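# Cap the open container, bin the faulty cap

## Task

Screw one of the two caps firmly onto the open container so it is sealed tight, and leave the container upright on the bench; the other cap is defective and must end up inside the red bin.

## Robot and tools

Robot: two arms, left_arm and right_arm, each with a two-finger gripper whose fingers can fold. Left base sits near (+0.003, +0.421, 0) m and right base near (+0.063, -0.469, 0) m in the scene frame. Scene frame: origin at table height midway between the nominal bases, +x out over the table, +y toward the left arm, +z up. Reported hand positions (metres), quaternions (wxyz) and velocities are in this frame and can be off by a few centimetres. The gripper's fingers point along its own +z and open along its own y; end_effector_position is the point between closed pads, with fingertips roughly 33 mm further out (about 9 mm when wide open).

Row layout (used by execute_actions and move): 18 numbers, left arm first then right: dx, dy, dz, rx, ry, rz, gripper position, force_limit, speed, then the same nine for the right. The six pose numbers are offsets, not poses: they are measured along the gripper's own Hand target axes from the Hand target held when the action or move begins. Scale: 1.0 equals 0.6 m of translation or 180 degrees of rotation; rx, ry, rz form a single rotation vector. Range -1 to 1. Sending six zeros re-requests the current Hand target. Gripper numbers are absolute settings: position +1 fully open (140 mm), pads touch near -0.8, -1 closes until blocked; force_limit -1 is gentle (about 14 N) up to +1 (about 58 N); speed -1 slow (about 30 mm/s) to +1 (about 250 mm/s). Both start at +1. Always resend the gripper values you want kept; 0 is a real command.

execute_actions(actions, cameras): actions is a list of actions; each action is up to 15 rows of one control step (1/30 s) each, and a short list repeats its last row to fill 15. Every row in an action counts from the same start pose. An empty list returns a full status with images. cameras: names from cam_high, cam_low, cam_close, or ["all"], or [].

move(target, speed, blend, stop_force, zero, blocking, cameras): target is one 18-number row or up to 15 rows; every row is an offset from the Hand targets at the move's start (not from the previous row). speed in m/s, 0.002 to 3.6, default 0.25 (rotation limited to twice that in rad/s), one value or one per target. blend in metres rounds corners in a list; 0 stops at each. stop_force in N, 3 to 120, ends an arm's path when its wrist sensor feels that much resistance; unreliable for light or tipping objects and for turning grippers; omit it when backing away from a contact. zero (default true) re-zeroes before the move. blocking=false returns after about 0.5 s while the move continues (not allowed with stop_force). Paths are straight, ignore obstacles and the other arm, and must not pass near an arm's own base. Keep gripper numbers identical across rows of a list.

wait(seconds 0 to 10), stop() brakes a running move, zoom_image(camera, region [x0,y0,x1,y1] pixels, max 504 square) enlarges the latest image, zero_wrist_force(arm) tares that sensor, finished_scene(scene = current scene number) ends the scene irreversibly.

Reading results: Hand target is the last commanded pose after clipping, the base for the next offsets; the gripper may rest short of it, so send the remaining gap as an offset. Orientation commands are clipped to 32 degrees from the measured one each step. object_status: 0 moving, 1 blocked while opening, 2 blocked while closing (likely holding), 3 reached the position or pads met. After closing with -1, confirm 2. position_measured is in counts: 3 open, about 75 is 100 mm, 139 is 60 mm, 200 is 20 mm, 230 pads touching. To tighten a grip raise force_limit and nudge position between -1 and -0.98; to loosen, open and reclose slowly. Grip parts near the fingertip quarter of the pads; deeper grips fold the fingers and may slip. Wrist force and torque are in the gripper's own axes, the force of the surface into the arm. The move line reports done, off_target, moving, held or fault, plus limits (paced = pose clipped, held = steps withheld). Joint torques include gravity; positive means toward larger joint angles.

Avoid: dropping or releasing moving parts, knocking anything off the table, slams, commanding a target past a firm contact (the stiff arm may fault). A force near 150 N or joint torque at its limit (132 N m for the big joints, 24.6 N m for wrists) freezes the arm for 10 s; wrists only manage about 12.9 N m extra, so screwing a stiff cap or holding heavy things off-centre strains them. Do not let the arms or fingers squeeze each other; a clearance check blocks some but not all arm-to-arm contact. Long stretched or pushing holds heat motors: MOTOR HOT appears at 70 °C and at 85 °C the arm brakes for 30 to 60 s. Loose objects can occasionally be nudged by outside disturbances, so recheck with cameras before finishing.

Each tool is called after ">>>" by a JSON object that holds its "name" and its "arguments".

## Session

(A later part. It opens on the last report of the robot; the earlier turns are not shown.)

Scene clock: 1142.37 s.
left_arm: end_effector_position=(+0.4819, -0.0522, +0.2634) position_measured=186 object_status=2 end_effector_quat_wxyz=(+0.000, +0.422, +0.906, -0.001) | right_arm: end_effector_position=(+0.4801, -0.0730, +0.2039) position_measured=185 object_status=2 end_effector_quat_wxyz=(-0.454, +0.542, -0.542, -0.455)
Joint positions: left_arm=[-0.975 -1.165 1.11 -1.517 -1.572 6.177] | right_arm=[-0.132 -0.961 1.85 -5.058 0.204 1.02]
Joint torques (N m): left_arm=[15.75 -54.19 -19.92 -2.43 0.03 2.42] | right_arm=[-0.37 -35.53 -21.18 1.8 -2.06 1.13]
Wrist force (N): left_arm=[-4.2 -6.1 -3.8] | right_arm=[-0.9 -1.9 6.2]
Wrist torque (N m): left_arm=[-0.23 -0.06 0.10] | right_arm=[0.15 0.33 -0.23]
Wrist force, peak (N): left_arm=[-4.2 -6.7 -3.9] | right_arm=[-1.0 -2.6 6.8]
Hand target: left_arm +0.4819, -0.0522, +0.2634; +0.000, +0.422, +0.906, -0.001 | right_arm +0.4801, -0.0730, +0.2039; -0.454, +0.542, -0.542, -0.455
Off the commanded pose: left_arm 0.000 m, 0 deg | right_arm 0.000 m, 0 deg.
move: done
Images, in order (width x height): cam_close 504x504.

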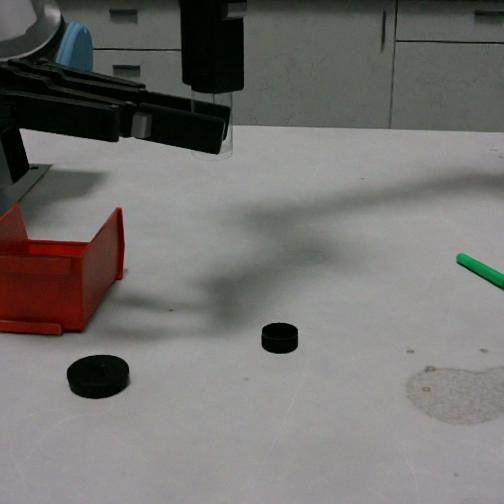

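>>> {"name": "move", "arguments": {"target": [[0, 0, 0, 0,0,0, -0.2, 0, -0.5, 0,0,0,0,0,0,-0.98,1,-1],[-0.0011, 0, -0.0035, 0,0,-0.5, -0.2, 0, -0.5, 0,0,0,0,0,0,-0.98,1,-1],[-0.0011, 0, -0.0035, 0,0,-1.0, -0.2, 0, -0.5, 0,0,0,0,0,0,-0.98,1,-1]], "speed": 0.6, "cameras": ["cam_close","cam_high"]}}

>>> {"name": "zoom_image", "arguments": {"camera": "cam_close", "region": [150, 40, 270, 160]}}

Scene clock: 1172.50 s.
left_arm: end_effector_position=(+0.4824, -0.0527, +0.2655) position_measured=154 object_status=3 end_effector_quat_wxyz=(+0.001, +0.906, -0.423, +0.000) end_effector_velocity=(-0.001, +0.000, +0.000) end_effector_angular_velocity=(+0.000, +0.000, +0.005) | right_arm: end_effector_position=(+0.4801, -0.0730, +0.2039) position_measured=186 object_status=2 end_effector_quat_wxyz=(-0.454, +0.542, -0.542, -0.455)
Joint positions: left_arm=[-0.975 -1.163 1.102 -1.511 -1.572 3.036] | right_arm=[-0.132 -0.961 1.85 -5.058 0.204 1.02]
Joint velocities: left_arm=[-0.001 -0.001 0 0.001 0 -0.007] | right_arm=[within noise]
Joint torques (N m): left_arm=[-12.74 -60.65 -16.86 -3.66 -0.83 -2.45] | right_arm=[-4.92 -34.67 -23.42 1.66 -0.5 1.03]
Wrist force (N): left_arm=[-1.3 -2.0 -2.1] | right_arm=[-2.0 -0.3 1.4]
Wrist torque (N m): left_arm=[-0.53 0.01 0.51] | right_arm=[-0.33 0.26 -0.29]
Wrist force, peak (N): left_arm=[-4.2 -6.0 -3.9] | right_arm=[-0.9 -1.8 6.4]
Hand target: left_arm +0.4824, -0.0527, +0.2655; +0.001, +0.906, -0.422, +0.000 | right_arm +0.4801, -0.0730, +0.2039; -0.454, +0.542, -0.542, -0.455
Off the commanded pose: left_arm 0.000 m, 0 deg | right_arm 0.000 m, 0 deg.
move: done
Images, in order (width x height): cam_high 504x504, cam_close 504x504.

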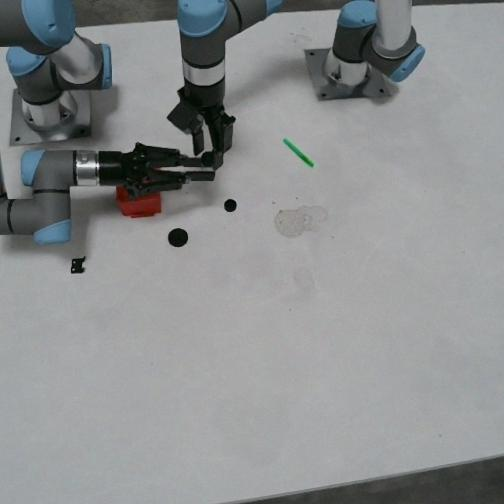

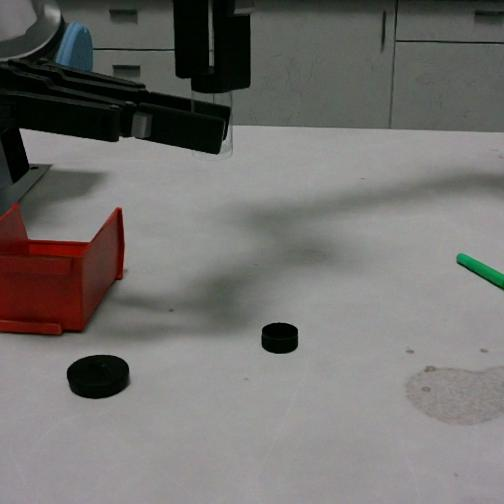

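Scaled by 4.200 from the camera's 504x504 image, which has a finer 720x720 frame.

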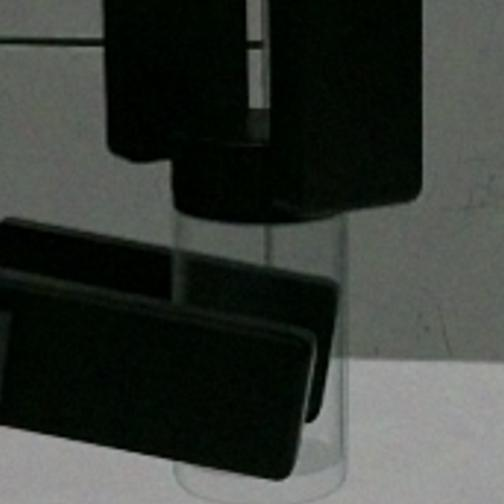

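>>> {"name": "move", "arguments": {"target": [0, 0, 0, 0,0,0, -1, 1, -1, 0,0,0,0,0,0,-0.98,1,-1], "speed": 0.1}}

>>> {"name": "move", "arguments": {"target": [0, 0, 0.0, 0,0,0.1111, -1, 1, -1, 0,0,0,0,0,0,-0.98,1,-1], "speed": 0.15}}

>>> {"name": "move", "arguments": {"target": [0, 0, 0.0, 0,0,0.1111, -1, 1, -1, 0,0,0,0,0,0,-0.98,1,-1], "speed": 0.15, "cameras": ["cam_close","cam_high"]}}

>>> {"name": "zoom_image", "arguments": {"camera": "cam_close", "region": [150, 40, 270, 160]}}

Scene clock: 1187.33 s.
left_arm: end_effector_position=(+0.4823, -0.0527, +0.2655) position_measured=187 object_status=0 end_effector_quat_wxyz=(+0.001, +0.906, -0.422, +0.000) | right_arm: end_effector_position=(+0.4801, -0.0730, +0.2039) position_measured=186 object_status=2 end_effector_quat_wxyz=(-0.454, +0.542, -0.542, -0.455)
Joint positions: left_arm=[-0.975 -1.163 1.102 -1.511 -1.572 3.036] | right_arm=[-0.132 -0.961 1.85 -5.058 0.204 1.02]
Joint torques (N m): left_arm=[-5.1 -55.64 -16.74 -3.66 2.3 -1.82] | right_arm=[-4.91 -35.56 -22.97 1.83 -1.85 1.19]
Wrist force (N): left_arm=[-2.0 0.3 -8.8] | right_arm=[4.7 -2.4 3.7]
Wrist torque (N m): left_arm=[-0.69 0.04 0.53] | right_arm=[-0.28 0.25 -0.26]
Wrist force, peak (N): left_arm=[-2.0 0.3 -8.8] | right_arm=[4.7 -2.6 3.8]
Hand target: left_arm +0.4824, -0.0527, +0.2655; +0.001, +0.906, -0.422, +0.000 | right_arm +0.4801, -0.0730, +0.2039; -0.454, +0.542, -0.542, -0.455
Off the commanded pose: left_arm 0.000 m, 0 deg | right_arm 0.000 m, 0 deg.
move: done

Scene clock: 1188.93 s.
left_arm: end_effector_position=(+0.4823, -0.0527, +0.2655) position_measured=187 object_status=2 end_effector_quat_wxyz=(+0.001, +0.819, -0.573, +0.000) | right_arm: end_effector_position=(+0.4801, -0.0730, +0.2039) position_measured=186 object_status=2 end_effector_quat_wxyz=(-0.454, +0.542, -0.542, -0.455)
Joint positions: left_arm=[-0.975 -1.163 1.102 -1.511 -1.572 3.384] | right_arm=[-0.132 -0.961 1.85 -5.058 0.204 1.02]
Joint torques (N m): left_arm=[0.27 -53.81 -22.76 -1.7 -0.3 2] | right_arm=[-3.91 -34.49 -22.43 1.76 -2.69 0.97]
Wrist force (N): left_arm=[-1.2 1.4 -3.8] | right_arm=[-0.3 -3.1 3.0]
Wrist torque (N m): left_arm=[-0.60 0.10 -0.12] | right_arm=[0.36 0.30 -0.10]
Wrist force, peak (N): left_arm=[-1.7 0.4 -8.7] | right_arm=[3.9 -3.1 4.6]
Hand target: left_arm +0.4824, -0.0527, +0.2655; +0.001, +0.819, -0.573, +0.000 | right_arm +0.4801, -0.0730, +0.2039; -0.454, +0.542, -0.542, -0.455
Off the commanded pose: left_arm 0.000 m, 0 deg | right_arm 0.000 m, 0 deg.
move: done

Scene clock: 1190.53 s.
left_arm: end_effector_position=(+0.4823, -0.0527, +0.2655) position_measured=187 object_status=2 end_effector_quat_wxyz=(+0.001, +0.707, -0.707, +0.001) | right_arm: end_effector_position=(+0.4801, -0.0730, +0.2039) position_measured=186 object_status=2 end_effector_quat_wxyz=(-0.454, +0.542, -0.542, -0.455)
Joint positions: left_arm=[-0.975 -1.163 1.102 -1.511 -1.572 3.733] | right_arm=[-0.132 -0.961 1.85 -5.058 0.204 1.02]
Joint torques (N m): left_arm=[8.86 -50.15 -27.61 -2.79 -0.09 1.83] | right_arm=[-0.57 -33.35 -22.85 1.71 -1.61 0.91]
Wrist force (N): left_arm=[0.1 2.0 -3.5] | right_arm=[-0.9 -3.9 2.9]
Wrist torque (N m): left_arm=[-0.61 0.05 -0.13] | right_arm=[0.42 0.34 -0.03]
Wrist force, peak (N): left_arm=[0.5 2.7 -3.4] | right_arm=[-1.0 -4.3 3.9]
Hand target: left_arm +0.4824, -0.0527, +0.2655; +0.001, +0.707, -0.707, +0.000 | right_arm +0.4801, -0.0730, +0.2039; -0.454, +0.542, -0.542, -0.455
Off the commanded pose: left_arm 0.000 m, 0 deg | right_arm 0.000 m, 0 deg.
move: done
Images, in order (width x height): cam_high 504x504, cam_close 504x504.

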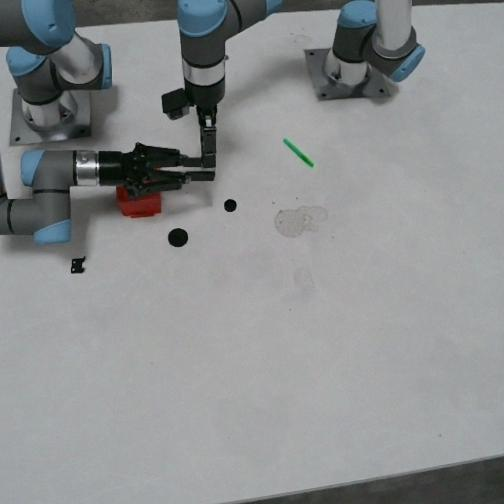

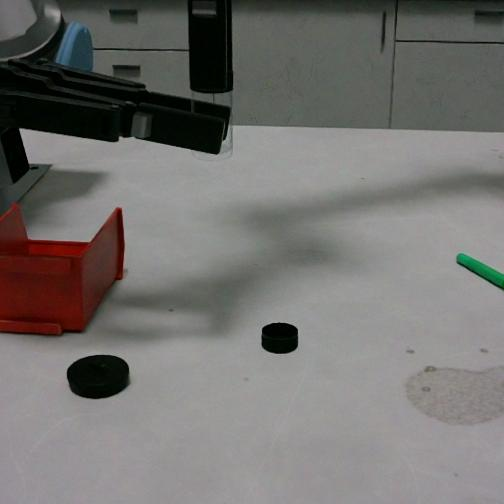

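Scaled by 4.200 from the camera's 504x504 image, which has a finer 720x720 frame.

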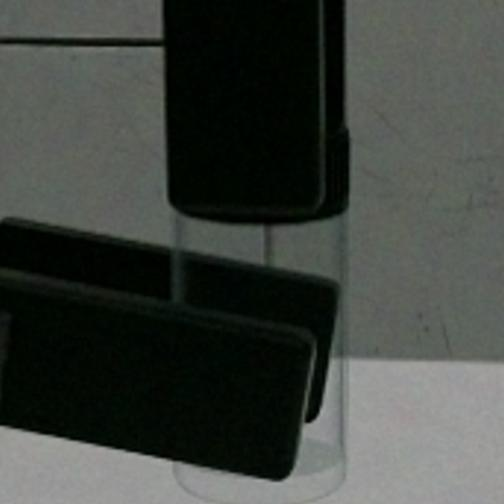

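>>> {"name": "zoom_image", "arguments": {"camera": "cam_close", "region": [185, 75, 240, 130]}}

Scaled by 9.164 from the camera's 504x504 image, which has a finer 720x720 frame.

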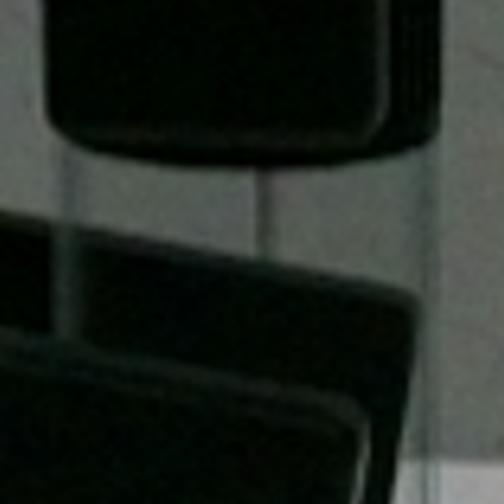

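>>> {"name": "move", "arguments": {"target": [[0,0,0,0,0,0, -1, 1, -1, 0,0,0,0,0,0,0.0,1,-0.8],[0,0,0,0,0,0, -1, 1, -1, 0,0,-0.2,0,0,0,0.0,1,-0.8]], "speed": 0.15, "cameras": ["cam_close","cam_high"]}}

>>> {"name": "zoom_image", "arguments": {"camera": "cam_close", "region": [150, 40, 270, 160]}}

Scene clock: 1225.27 s.
left_arm: end_effector_position=(+0.4824, -0.0527, +0.2655) position_measured=187 object_status=2 end_effector_quat_wxyz=(+0.001, +0.707, -0.707, +0.000) | right_arm: end_effector_position=(+0.4802, -0.1911, +0.2248) position_measured=129 object_status=3 end_effector_quat_wxyz=(-0.454, +0.542, -0.542, -0.455)
Joint positions: left_arm=[-0.975 -1.163 1.102 -1.511 -1.572 3.734] | right_arm=[-0.419 -1.001 2.011 -4.583 0.428 0.398]
Joint torques (N m): left_arm=[-0.84 -44.49 -27.11 -2.54 1.38 -1.67] | right_arm=[-5.32 -24.64 -21.28 3.48 0.74 -1.45]
Wrist force (N): left_arm=[-1.4 -1.6 -1.7] | right_arm=[-1.7 -0.2 1.5]
Wrist torque (N m): left_arm=[-0.46 0.04 0.50] | right_arm=[-0.30 0.16 -0.44]
Wrist force, peak (N): left_arm=[0.4 1.5 -4.4] | right_arm=[-0.6 -4.3 3.0]
Hand target: left_arm +0.4824, -0.0527, +0.2655; +0.001, +0.707, -0.707, +0.000 | right_arm +0.4802, -0.1912, +0.2248; -0.454, +0.542, -0.542, -0.455
Off the commanded pose: left_arm 0.000 m, 0 deg | right_arm 0.000 m, 0 deg.
move: done
Images, in order (width x height): cam_high 504x504, cam_close 504x504.

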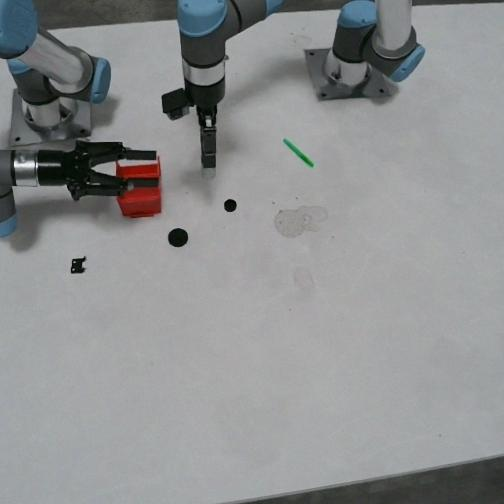

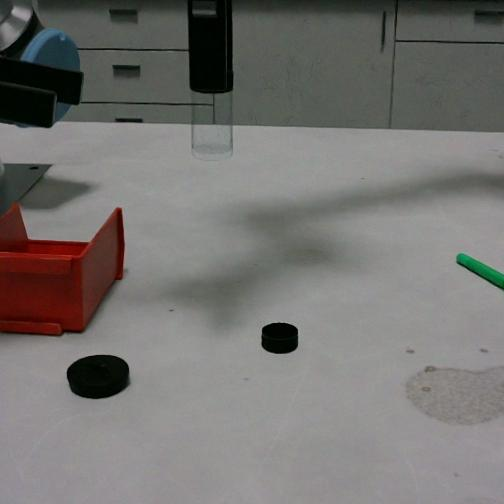

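Scaled by 4.200 from the camera's 504x504 image, which has a finer 720x720 frame.

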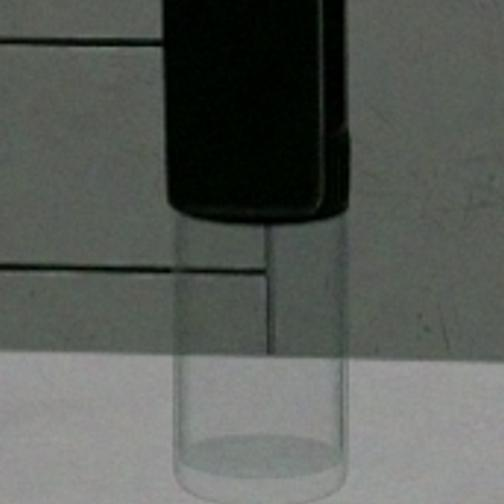

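>>> {"name": "move", "arguments": {"target": [[-0.4045,0.0207,0,0,0,0, -1, 1, -1, 0,0,0,0,0,0,0.0,1,-0.8],[-0.4045,0.0207,0.27,0,0,0, -1, 1, -1, 0.1157,0.0337,0.349,0,0.4444,0,0.0,1,-0.8]], "speed": [0.2,0.25], "cameras": ["cam_close","cam_high"]}}

>>> {"name": "move", "arguments": {"target": [0,0,0.04,0,0,0, -1, 1, -1, 0,0,0,0,0,0,0.0,1,-0.8], "speed": 0.01, "stop_force": 5, "cameras": ["cam_close","cam_high"]}}

>>> {"name": "zoom_image", "arguments": {"camera": "cam_close", "region": [220, 160, 504, 444]}}

>>> {"name": "zoom_image", "arguments": {"camera": "cam_high", "region": [200, 130, 320, 250]}}

Scene clock: 1275.53 s.
left_arm: end_effector_position=(+0.4697, +0.1898, +0.1030) position_measured=187 object_status=2 end_effector_quat_wxyz=(+0.001, +0.707, -0.707, +0.000) | right_arm: end_effector_position=(+0.4598, +0.0030, +0.1200) position_measured=129 object_status=3 end_effector_quat_wxyz=(+0.000, +0.707, -0.707, +0.000)
Joint positions: left_arm=[-0.714 -1.453 1.903 -2.021 -1.572 3.994] | right_arm=[0.628 -0.753 0.809 -4.768 1.57 2.224]
Joint torques (N m): left_arm=[-10.7 -45.91 -27.58 -2.96 1.02 -2.23] | right_arm=[7.01 -43.93 -31.83 4.2 1.5 1.44]
Wrist force (N): left_arm=[-1.5 -1.7 -1.7] | right_arm=[-1.1 0.6 -0.2]
Wrist torque (N m): left_arm=[-0.45 0.06 0.54] | right_arm=[0.11 0.15 -0.01]
Wrist force, peak (N): left_arm=[-4.7 -1.8 -2.2] | right_arm=[-3.1 0.7 0.2]
Hand target: left_arm +0.4698, +0.1897, +0.1031; +0.001, +0.707, -0.707, +0.000 | right_arm +0.4598, +0.0030, +0.1200; +0.000, +0.707, -0.707, +0.000
Off the commanded pose: left_arm 0.000 m, 0 deg | right_arm 0.000 m, 0 deg.
move: done
Images, in order (width x height): cam_high 504x504, cam_close 504x504.

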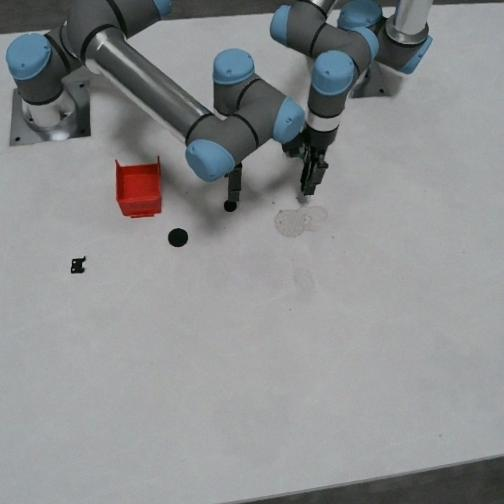

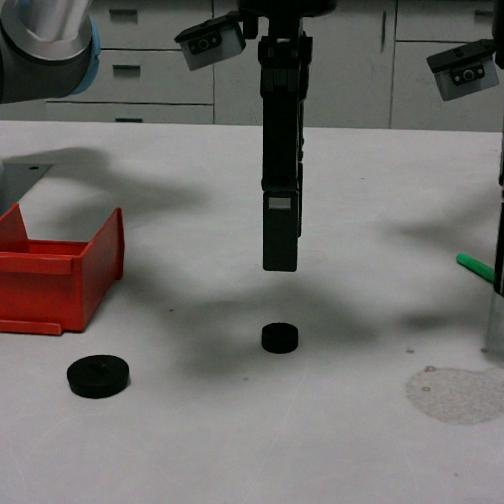

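Scene clock: 1278.10 s.
left_arm: end_effector_position=(+0.4698, +0.1897, +0.0886) position_measured=187 object_status=2 end_effector_quat_wxyz=(+0.001, +0.707, -0.707, +0.000) | right_arm: end_effector_position=(+0.4598, +0.0030, +0.1200) position_measured=129 object_status=3 end_effector_quat_wxyz=(+0.000, +0.707, -0.707, +0.000)
Joint positions: left_arm=[-0.714 -1.437 1.925 -2.06 -1.572 3.994] | right_arm=[0.628 -0.753 0.809 -4.768 1.57 2.224]
Joint torques (N m): left_arm=[1.63 -43.46 -25.45 -1.49 0.91 -2.26] | right_arm=[6.39 -43.7 -32.31 4.21 1.59 1.37]
Wrist force (N): left_arm=[-0.6 -2.2 -5.7] | right_arm=[-1.2 0.5 0.0]
Wrist torque (N m): left_arm=[-0.48 0.02 0.55] | right_arm=[0.10 0.18 -0.02]
Wrist force, peak (N): left_arm=[2.2 1.0 -22.1] | right_arm=[-1.5 0.7 -0.3]
Hand target: left_arm +0.4698, +0.1897, +0.0886; +0.001, +0.707, -0.707, +0.001 (not the last commanded pose) | right_arm +0.4598, +0.0030, +0.1200; +0.000, +0.707, -0.707, +0.000
Off the commanded pose: left_arm 0.009 m, 0 deg | right_arm 0.000 m, 0 deg.
move: contact (left_arm)
Images, in order (width x height): cam_high 504x504, cam_close 504x504.

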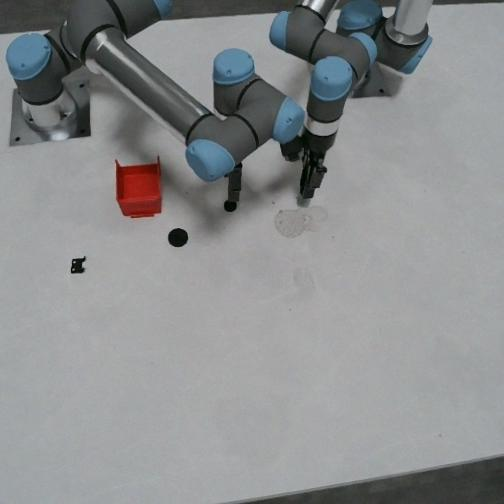

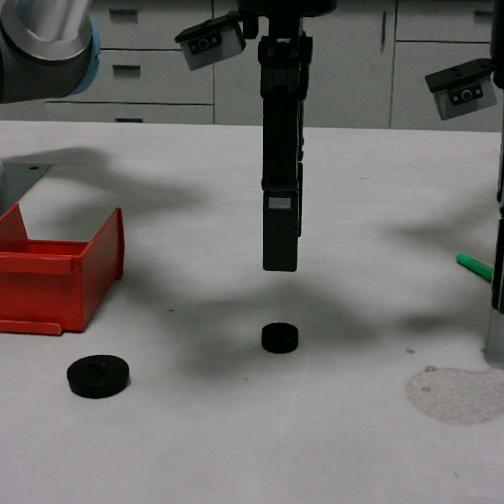

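Scaled by 1.775 from the camera's 504x504 image, which has a finer 720x720 frame.

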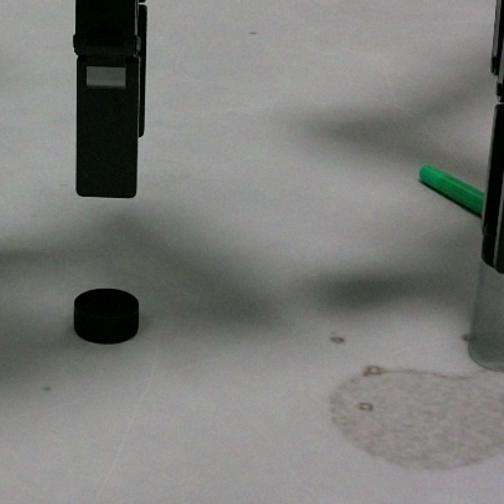

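Scaled by 4.200 from the camera's 504x504 image, which has a finer 720x720 frame.

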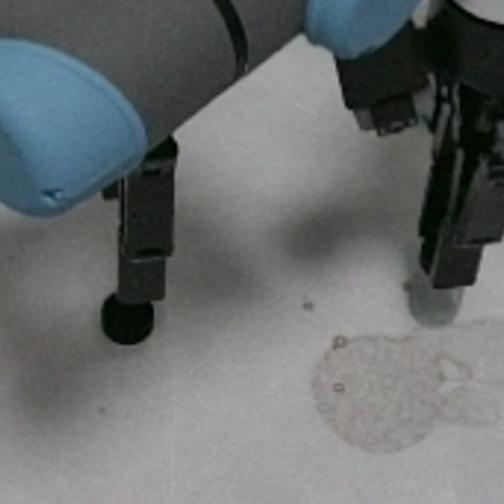

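>>> {"name": "move", "arguments": {"target": [[0,0,0,0,0,0, -0.2, 1, -1, 0,0,0,0,0,0,0.0,1,-0.8],[0,0,-0.05,0,0,0, -0.2, 1, -1, -0.0017,0,0.10,0,0,0,0.0,1,-0.8],[0,0,-0.19,0,0,0, -0.2, 1, -1, -0.0017,0,0.14,0,0,0,0.0,1,-0.8],[0,0,-0.19,0,0,0, -0.2, 1, -1, -0.0017,0,0.14,0,0,0,-1,-1,-1]], "speed": [0.1,0.1,0.15,0.1], "cameras": ["cam_close","cam_high"]}}

>>> {"name": "zoom_image", "arguments": {"camera": "cam_close", "region": [220, 160, 504, 444]}}

>>> {"name": "zoom_image", "arguments": {"camera": "cam_high", "region": [200, 130, 320, 250]}}

Scene clock: 1299.70 s.
left_arm: end_effector_position=(+0.4698, +0.1899, +0.2026) position_measured=154 object_status=3 end_effector_quat_wxyz=(+0.001, +0.707, -0.707, +0.001) | right_arm: end_effector_position=(+0.4597, +0.0040, +0.0360) position_measured=183 object_status=2 end_effector_quat_wxyz=(+0.000, +0.707, -0.707, +0.000)
Joint positions: left_arm=[-0.714 -1.529 1.717 -1.76 -1.572 3.994] | right_arm=[0.629 -0.713 0.953 -4.952 1.57 2.226]
Joint torques (N m): left_arm=[9.71 -14.59 -31.09 -1.4 -1.29 1.4] | right_arm=[-0.19 -60.23 -29.78 1.95 -1.3 -0.49]
Wrist force (N): left_arm=[-1.8 -2.1 -1.9] | right_arm=[-1.2 0.6 -1.4]
Wrist torque (N m): left_arm=[-0.56 0.10 0.50] | right_arm=[0.09 0.19 -0.18]
Wrist force, peak (N): left_arm=[-0.9 -2.3 -5.6] | right_arm=[-1.2 0.6 -1.7]
Hand target: left_arm +0.4698, +0.1899, +0.2026; +0.001, +0.707, -0.707, +0.001 | right_arm +0.4597, +0.0040, +0.0360; +0.000, +0.707, -0.707, +0.000
Off the commanded pose: left_arm 0.000 m, 0 deg | right_arm 0.000 m, 0 deg.
move: done
Images, in order (width x height): cam_high 504x504, cam_close 504x504.

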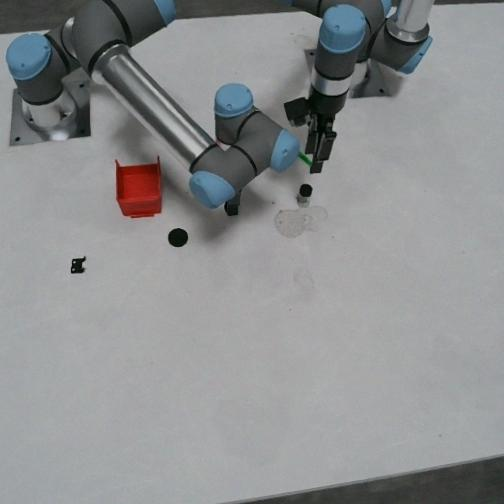

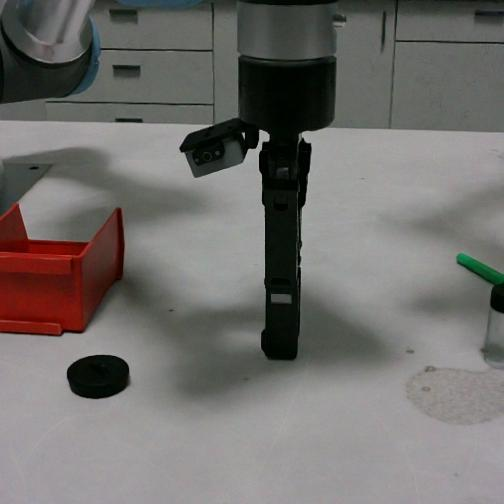

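Scaled by 1.775 from the camera's 504x504 image, which has a finer 720x720 frame.

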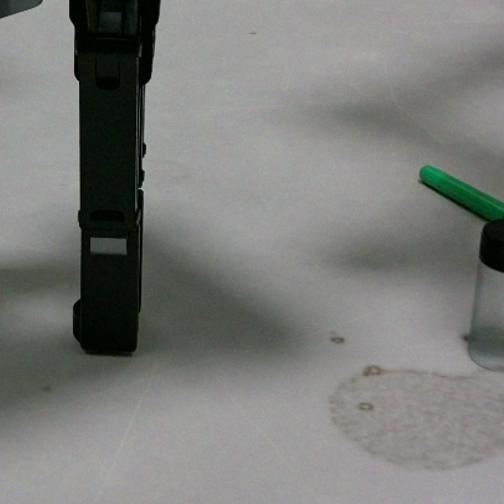

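Scaled by 4.200 from the camera's 504x504 image, which has a finer 720x720 frame.

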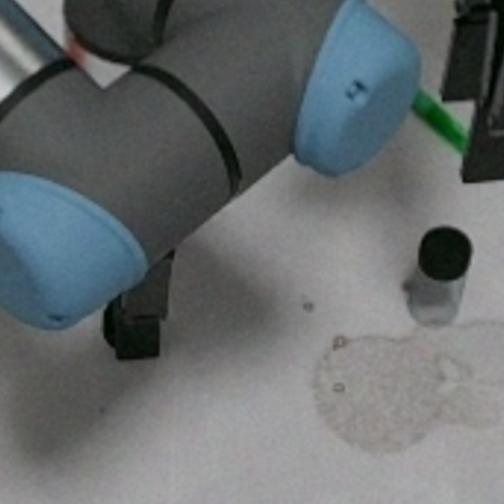

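>>> {"name": "zoom_image", "arguments": {"camera": "cam_close", "region": [444, 275, 504, 375]}}

>>> {"name": "zoom_image", "arguments": {"camera": "cam_high", "region": [290, 178, 320, 210]}}

Scaled by 5.040 from the camera's 504x504 image, which has a finer 720x720 frame.

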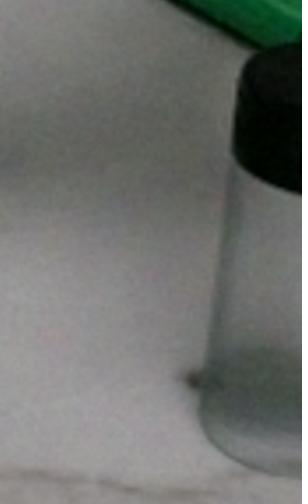

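Scaled by 15.750 from the camera's 504x504 image, which has a finer 720x720 frame.

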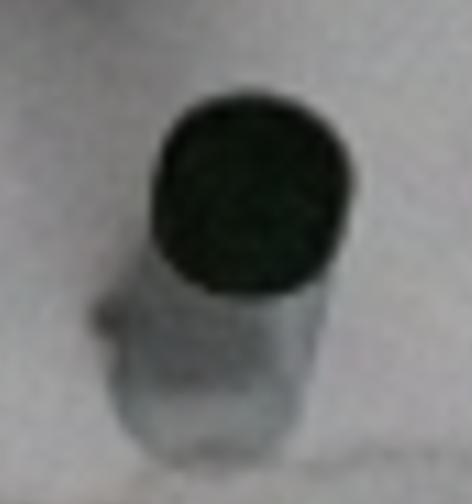

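>>> {"name": "move", "arguments": {"target": [[0,0,0,0,0,0, -0.2, 1, -1, 0,0,-0.2567,0,0,0,-1,-1,-1],[0,0,0,0,0,0, -0.2, 1, -1, 0.3867,0.1495,-0.2567,0,0,0,-1,-1,-1]], "speed": [0.15,0.25], "blend": [0.02,0], "cameras": ["cam_close","cam_high"]}}

>>> {"name": "zoom_image", "arguments": {"camera": "cam_high", "region": [90, 120, 210, 240]}}

>>> {"name": "zoom_image", "arguments": {"camera": "cam_close", "region": [0, 100, 240, 340]}}

Scene clock: 1335.53 s.
left_arm: end_effector_position=(+0.4698, +0.1899, +0.2026) position_measured=154 object_status=3 end_effector_quat_wxyz=(+0.001, +0.707, -0.707, +0.001) | right_arm: end_effector_position=(+0.3703, -0.2279, +0.1902) position_measured=183 object_status=2 end_effector_quat_wxyz=(+0.000, +0.707, -0.707, +0.000)
Joint positions: left_arm=[-0.714 -1.529 1.717 -1.76 -1.572 3.994] | right_arm=[0.291 -1.375 1.576 -4.912 1.57 1.887]
Joint torques (N m): left_arm=[0.24 -14.24 -30.95 -2.08 -1.32 0.49] | right_arm=[-6.62 -37.03 -5.44 3.73 1.63 -1.03]
Wrist force (N): left_arm=[-1.8 -2.3 -2.1] | right_arm=[-1.4 0.5 -0.4]
Wrist torque (N m): left_arm=[-0.60 0.10 0.50] | right_arm=[0.10 0.24 -0.15]
Wrist force, peak (N): left_arm=[-1.8 -2.2 -2.3] | right_arm=[-3.6 -0.5 -1.8]
Hand target: left_arm +0.4698, +0.1899, +0.2026; +0.001, +0.707, -0.707, +0.001 | right_arm +0.3702, -0.2280, +0.1901; +0.000, +0.707, -0.707, +0.000
Off the commanded pose: left_arm 0.000 m, 0 deg | right_arm 0.000 m, 0 deg.
move: done
Images, in order (width x height): cam_high 504x504, cam_close 504x504.

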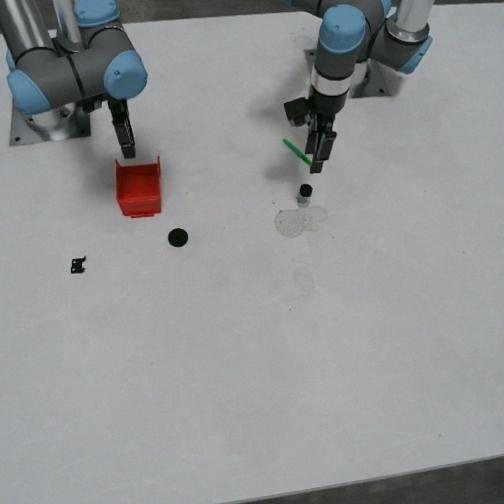

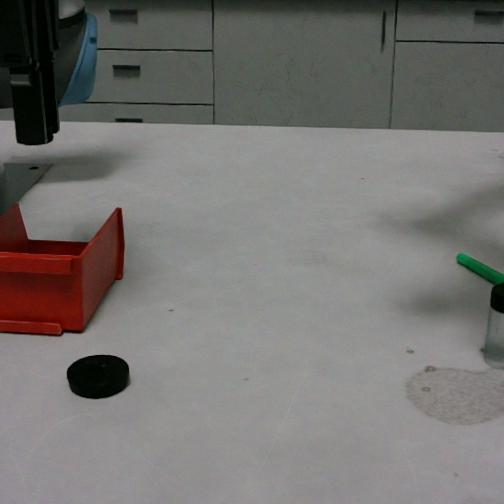

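Scaled by 4.200 from the camera's 504x504 image, which has a finer 720x720 frame.

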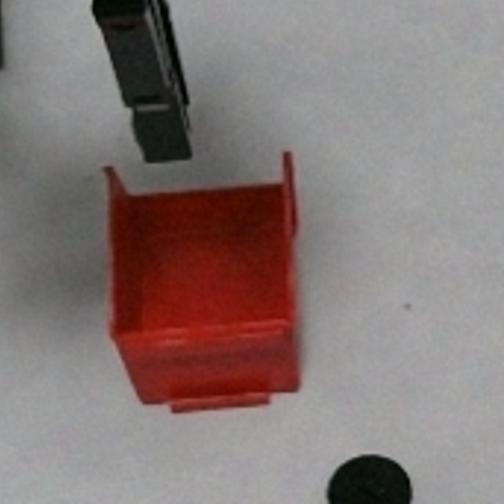

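Scaled by 2.100 from the camera's 504x504 image, which has a finer 720x720 frame.

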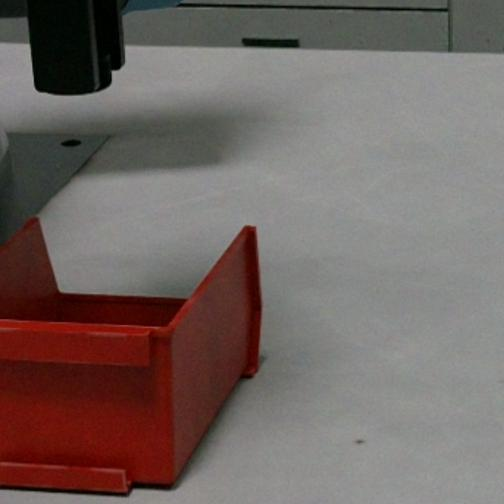

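>>> {"name": "move", "arguments": {"target": [[0,0,0,0,0,0, -0.2, 1, -1, -0.01,-0.0667,0,0,0,0,-1,-1,-1],[0,0,0,0,0,0, -0.2, 1, -1, -0.01,-0.0667,0.15,0,0,0,-1,-1,-1]], "speed": [0.2,0.2], "cameras": ["cam_close","cam_high"]}}

>>> {"name": "zoom_image", "arguments": {"camera": "cam_high", "region": [90, 120, 210, 240]}}

>>> {"name": "zoom_image", "arguments": {"camera": "cam_close", "region": [0, 100, 240, 340]}}

Scene clock: 1355.30 s.
left_arm: end_effector_position=(+0.4698, +0.1899, +0.2026) position_measured=154 object_status=3 end_effector_quat_wxyz=(+0.001, +0.707, -0.707, +0.001) | right_arm: end_effector_position=(+0.4102, -0.2220, +0.1002) position_measured=183 object_status=2 end_effector_quat_wxyz=(+0.000, +0.707, -0.707, +0.000)
Joint positions: left_arm=[-0.714 -1.529 1.717 -1.76 -1.572 3.994] | right_arm=[0.274 -1.228 1.625 -5.108 1.571 1.871]
Joint torques (N m): left_arm=[-7.65 -14.56 -31.88 -2.28 -1.25 -0.37] | right_arm=[6.81 -31.22 -11.58 0.76 -1.51 0.31]
Wrist force (N): left_arm=[-1.8 -2.2 -2.2] | right_arm=[-1.4 0.4 -0.1]
Wrist torque (N m): left_arm=[-0.57 0.10 0.50] | right_arm=[0.09 0.23 -0.03]
Wrist force, peak (N): left_arm=[-2.0 -2.3 -2.2] | right_arm=[-1.4 0.7 -3.2]
Hand target: left_arm +0.4698, +0.1899, +0.2026; +0.001, +0.707, -0.707, +0.001 | right_arm +0.4102, -0.2220, +0.1001; +0.000, +0.707, -0.707, +0.000
Off the commanded pose: left_arm 0.000 m, 0 deg | right_arm 0.000 m, 0 deg.
move: done
Images, in order (width x height): cam_high 504x504, cam_close 504x504.

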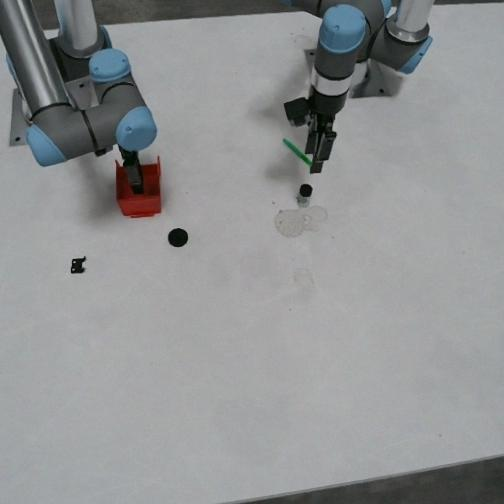

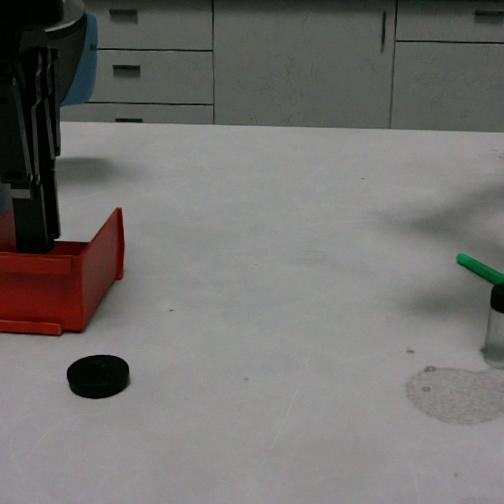

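Scaled by 4.200 from the camera's 504x504 image, which has a finer 720x720 frame.

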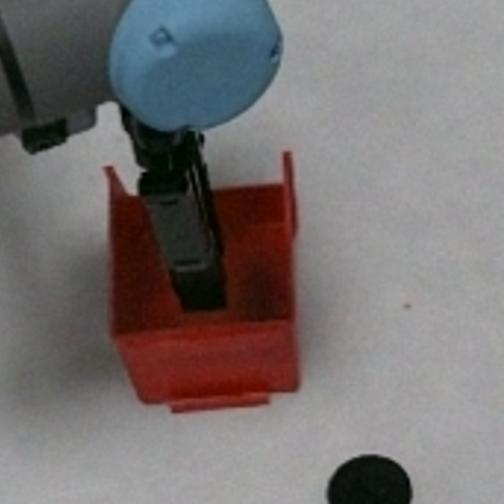

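Scaled by 2.100 from the camera's 504x504 image, which has a finer 720x720 frame.

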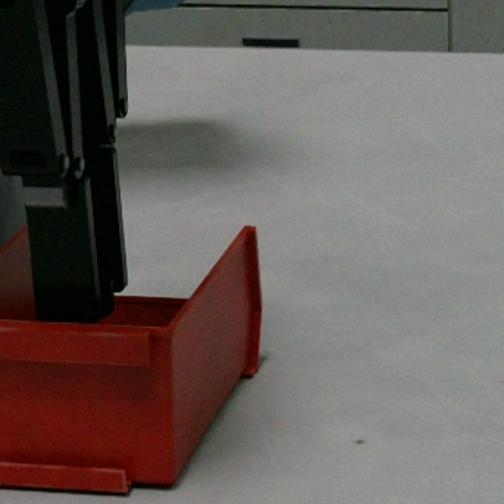

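>>> {"name": "move", "arguments": {"target": [[0,0,0,0,0,0, -0.2, 1, -1, 0,0.025,0,0,0,0,-1,-1,-1],[0,0,0,0,0,0, -0.2, 1, -1, 0,0.025,0.075,0,0,0,-1,-1,-1]], "speed": [0.1,0.1]}}

>>> {"name": "move", "arguments": {"target": [0,0,0,0,0,0, -0.2, 1, -1, 0,0,0.04,0,0,0,-1,-1,-1], "speed": 0.01, "stop_force": 4, "cameras": ["cam_close","cam_high"]}}

>>> {"name": "zoom_image", "arguments": {"camera": "cam_high", "region": [90, 120, 210, 240]}}

Scene clock: 1367.90 s.
left_arm: end_effector_position=(+0.4698, +0.1899, +0.2026) position_measured=154 object_status=3 end_effector_quat_wxyz=(+0.001, +0.707, -0.707, +0.001) | right_arm: end_effector_position=(+0.3950, -0.2221, +0.0551) position_measured=183 object_status=2 end_effector_quat_wxyz=(+0.000, +0.707, -0.707, +0.000)
Joint positions: left_arm=[-0.714 -1.529 1.717 -1.76 -1.572 3.994] | right_arm=[0.286 -1.209 1.725 -5.228 1.57 1.882]
Joint torques (N m): left_arm=[-8.61 -13.87 -31.36 -2.75 -1.26 -1.14] | right_arm=[-7.17 -34.99 -26.22 1.34 -0.37 -0.98]
Wrist force (N): left_arm=[-1.9 -2.2 -2.1] | right_arm=[-1.5 0.7 -0.1]
Wrist torque (N m): left_arm=[-0.58 0.11 0.50] | right_arm=[0.14 0.23 -0.17]
Wrist force, peak (N): left_arm=[-1.9 -2.3 -2.2] | right_arm=[-1.3 0.5 -1.8]
Hand target: left_arm +0.4698, +0.1899, +0.2026; +0.001, +0.707, -0.707, +0.001 | right_arm +0.3951, -0.2220, +0.0551; +0.000, +0.707, -0.707, +0.000
Off the commanded pose: left_arm 0.000 m, 0 deg | right_arm 0.000 m, 0 deg.
move: done

Scene clock: 1370.40 s.
left_arm: end_effector_position=(+0.4698, +0.1899, +0.2026) position_measured=154 object_status=3 end_effector_quat_wxyz=(+0.001, +0.707, -0.707, +0.001) | right_arm: end_effector_position=(+0.3951, -0.2220, +0.0407) position_measured=183 object_status=2 end_effector_quat_wxyz=(+0.000, +0.707, -0.707, +0.000)
Joint positions: left_arm=[-0.714 -1.529 1.717 -1.76 -1.572 3.994] | right_arm=[0.286 -1.191 1.743 -5.263 1.57 1.882]
Joint torques (N m): left_arm=[-7.73 -15.15 -30.74 -2.94 -1.48 -1.46] | right_arm=[-1.2 -42.15 -29.63 4.64 -0.2 0.8]
Wrist force (N): left_arm=[-1.8 -2.0 -2.0] | right_arm=[-1.2 0.5 -0.3]
Wrist torque (N m): left_arm=[-0.54 0.10 0.50] | right_arm=[0.11 0.17 -0.17]
Wrist force, peak (N): left_arm=[-1.9 -2.3 -2.2] | right_arm=[-1.7 0.1 -9.7]
Hand target: left_arm +0.4698, +0.1899, +0.2026; +0.001, +0.707, -0.707, +0.001 | right_arm +0.3951, -0.2220, +0.0407; +0.000, +0.707, -0.707, +0.000 (not the last commanded pose)
Off the commanded pose: left_arm 0.000 m, 0 deg | right_arm 0.010 m, 0 deg.
move: contact (right_arm)
Images, in order (width x height): cam_high 504x504, cam_close 504x504.

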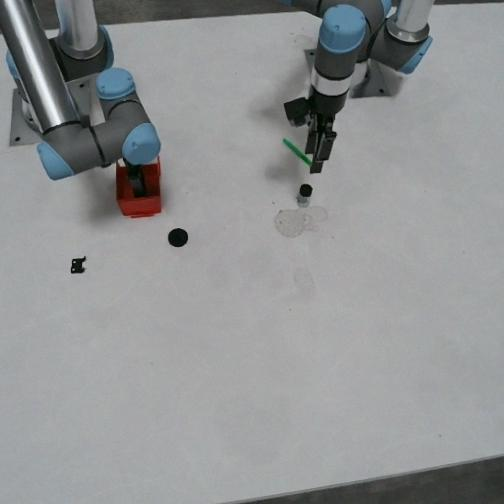

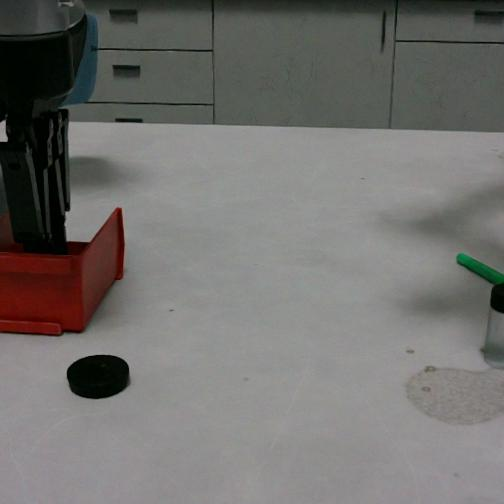

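Scaled by 4.200 from the camera's 504x504 image, which has a finer 720x720 frame.

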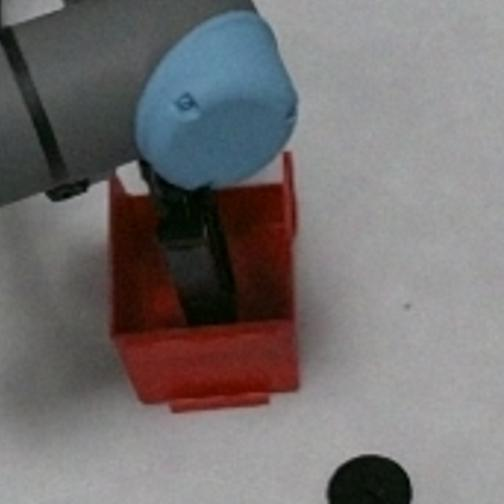

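>>> {"name": "move", "arguments": {"target": [[0,0,0,0,0,0, -0.2, 1, -1, 0,0,0,0,0,0,-0.3,-1,-1],[0,0,0,0,0,0, -0.2, 1, -1, 0,0,-0.28,0,0,0,-0.3,-1,-1]], "speed": [0.1,0.15], "cameras": ["cam_close","cam_high"]}}

>>> {"name": "zoom_image", "arguments": {"camera": "cam_high", "region": [90, 120, 210, 240]}}

Scene clock: 1380.20 s.
left_arm: end_effector_position=(+0.4698, +0.1899, +0.2026) position_measured=154 object_status=3 end_effector_quat_wxyz=(+0.001, +0.707, -0.707, +0.001) | right_arm: end_effector_position=(+0.3953, -0.2220, +0.2087) position_measured=167 object_status=3 end_effector_quat_wxyz=(+0.000, +0.707, -0.707, +0.000)
Joint positions: left_arm=[-0.714 -1.529 1.717 -1.76 -1.572 3.994] | right_arm=[0.285 -1.325 1.466 -4.852 1.57 1.882]
Joint torques (N m): left_arm=[-8.15 -12.3 -31.24 -3.55 -1.19 -1.25] | right_arm=[1.01 -22.63 -23.21 4.28 1.32 0.68]
Wrist force (N): left_arm=[-1.7 -2.2 -1.9] | right_arm=[-1.5 0.5 -0.4]
Wrist torque (N m): left_arm=[-0.57 0.08 0.50] | right_arm=[0.10 0.23 -0.14]
Wrist force, peak (N): left_arm=[-2.0 -2.2 -2.3] | right_arm=[-1.4 0.8 -2.3]
Hand target: left_arm +0.4698, +0.1899, +0.2026; +0.001, +0.707, -0.707, +0.001 | right_arm +0.3953, -0.2220, +0.2087; +0.000, +0.707, -0.707, +0.000
Off the commanded pose: left_arm 0.000 m, 0 deg | right_arm 0.000 m, 0 deg.
move: done
Images, in order (width x height): cam_high 504x504, cam_close 504x504.

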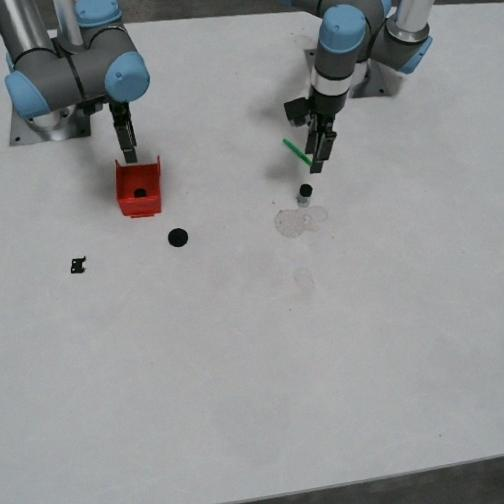

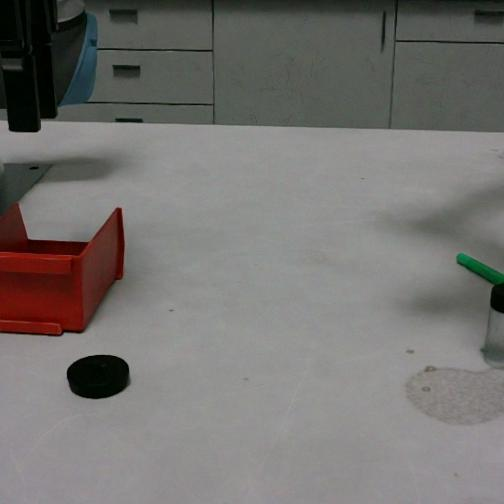

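Scaled by 4.200 from the camera's 504x504 image, which has a finer 720x720 frame.

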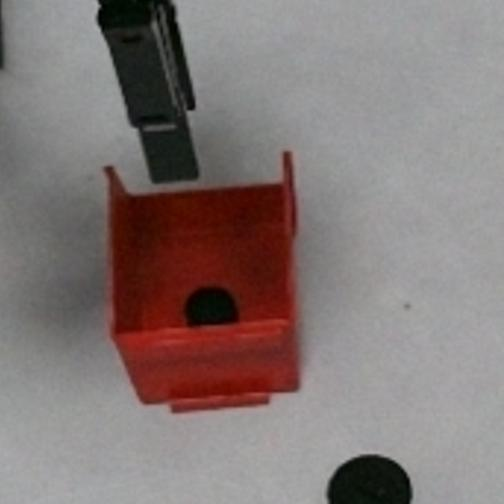

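>>> {"name": "zoom_image", "arguments": {"camera": "cam_high", "region": [132, 184, 150, 202]}}

Scaled by 28.000 from the camera's 504x504 image, which has a finer 720x720 frame.

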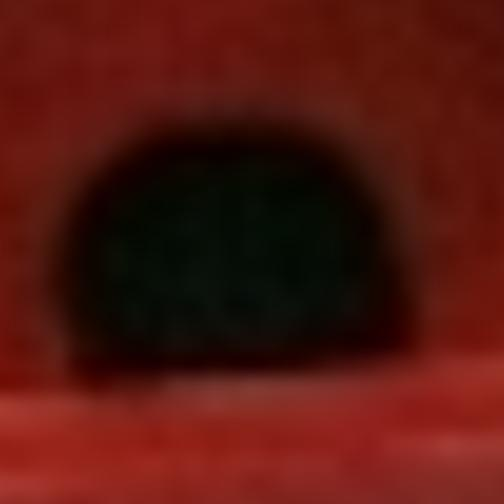

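>>> {"name": "finished_scene", "arguments": {"scene": 1}}

The scene is finished: the task was done.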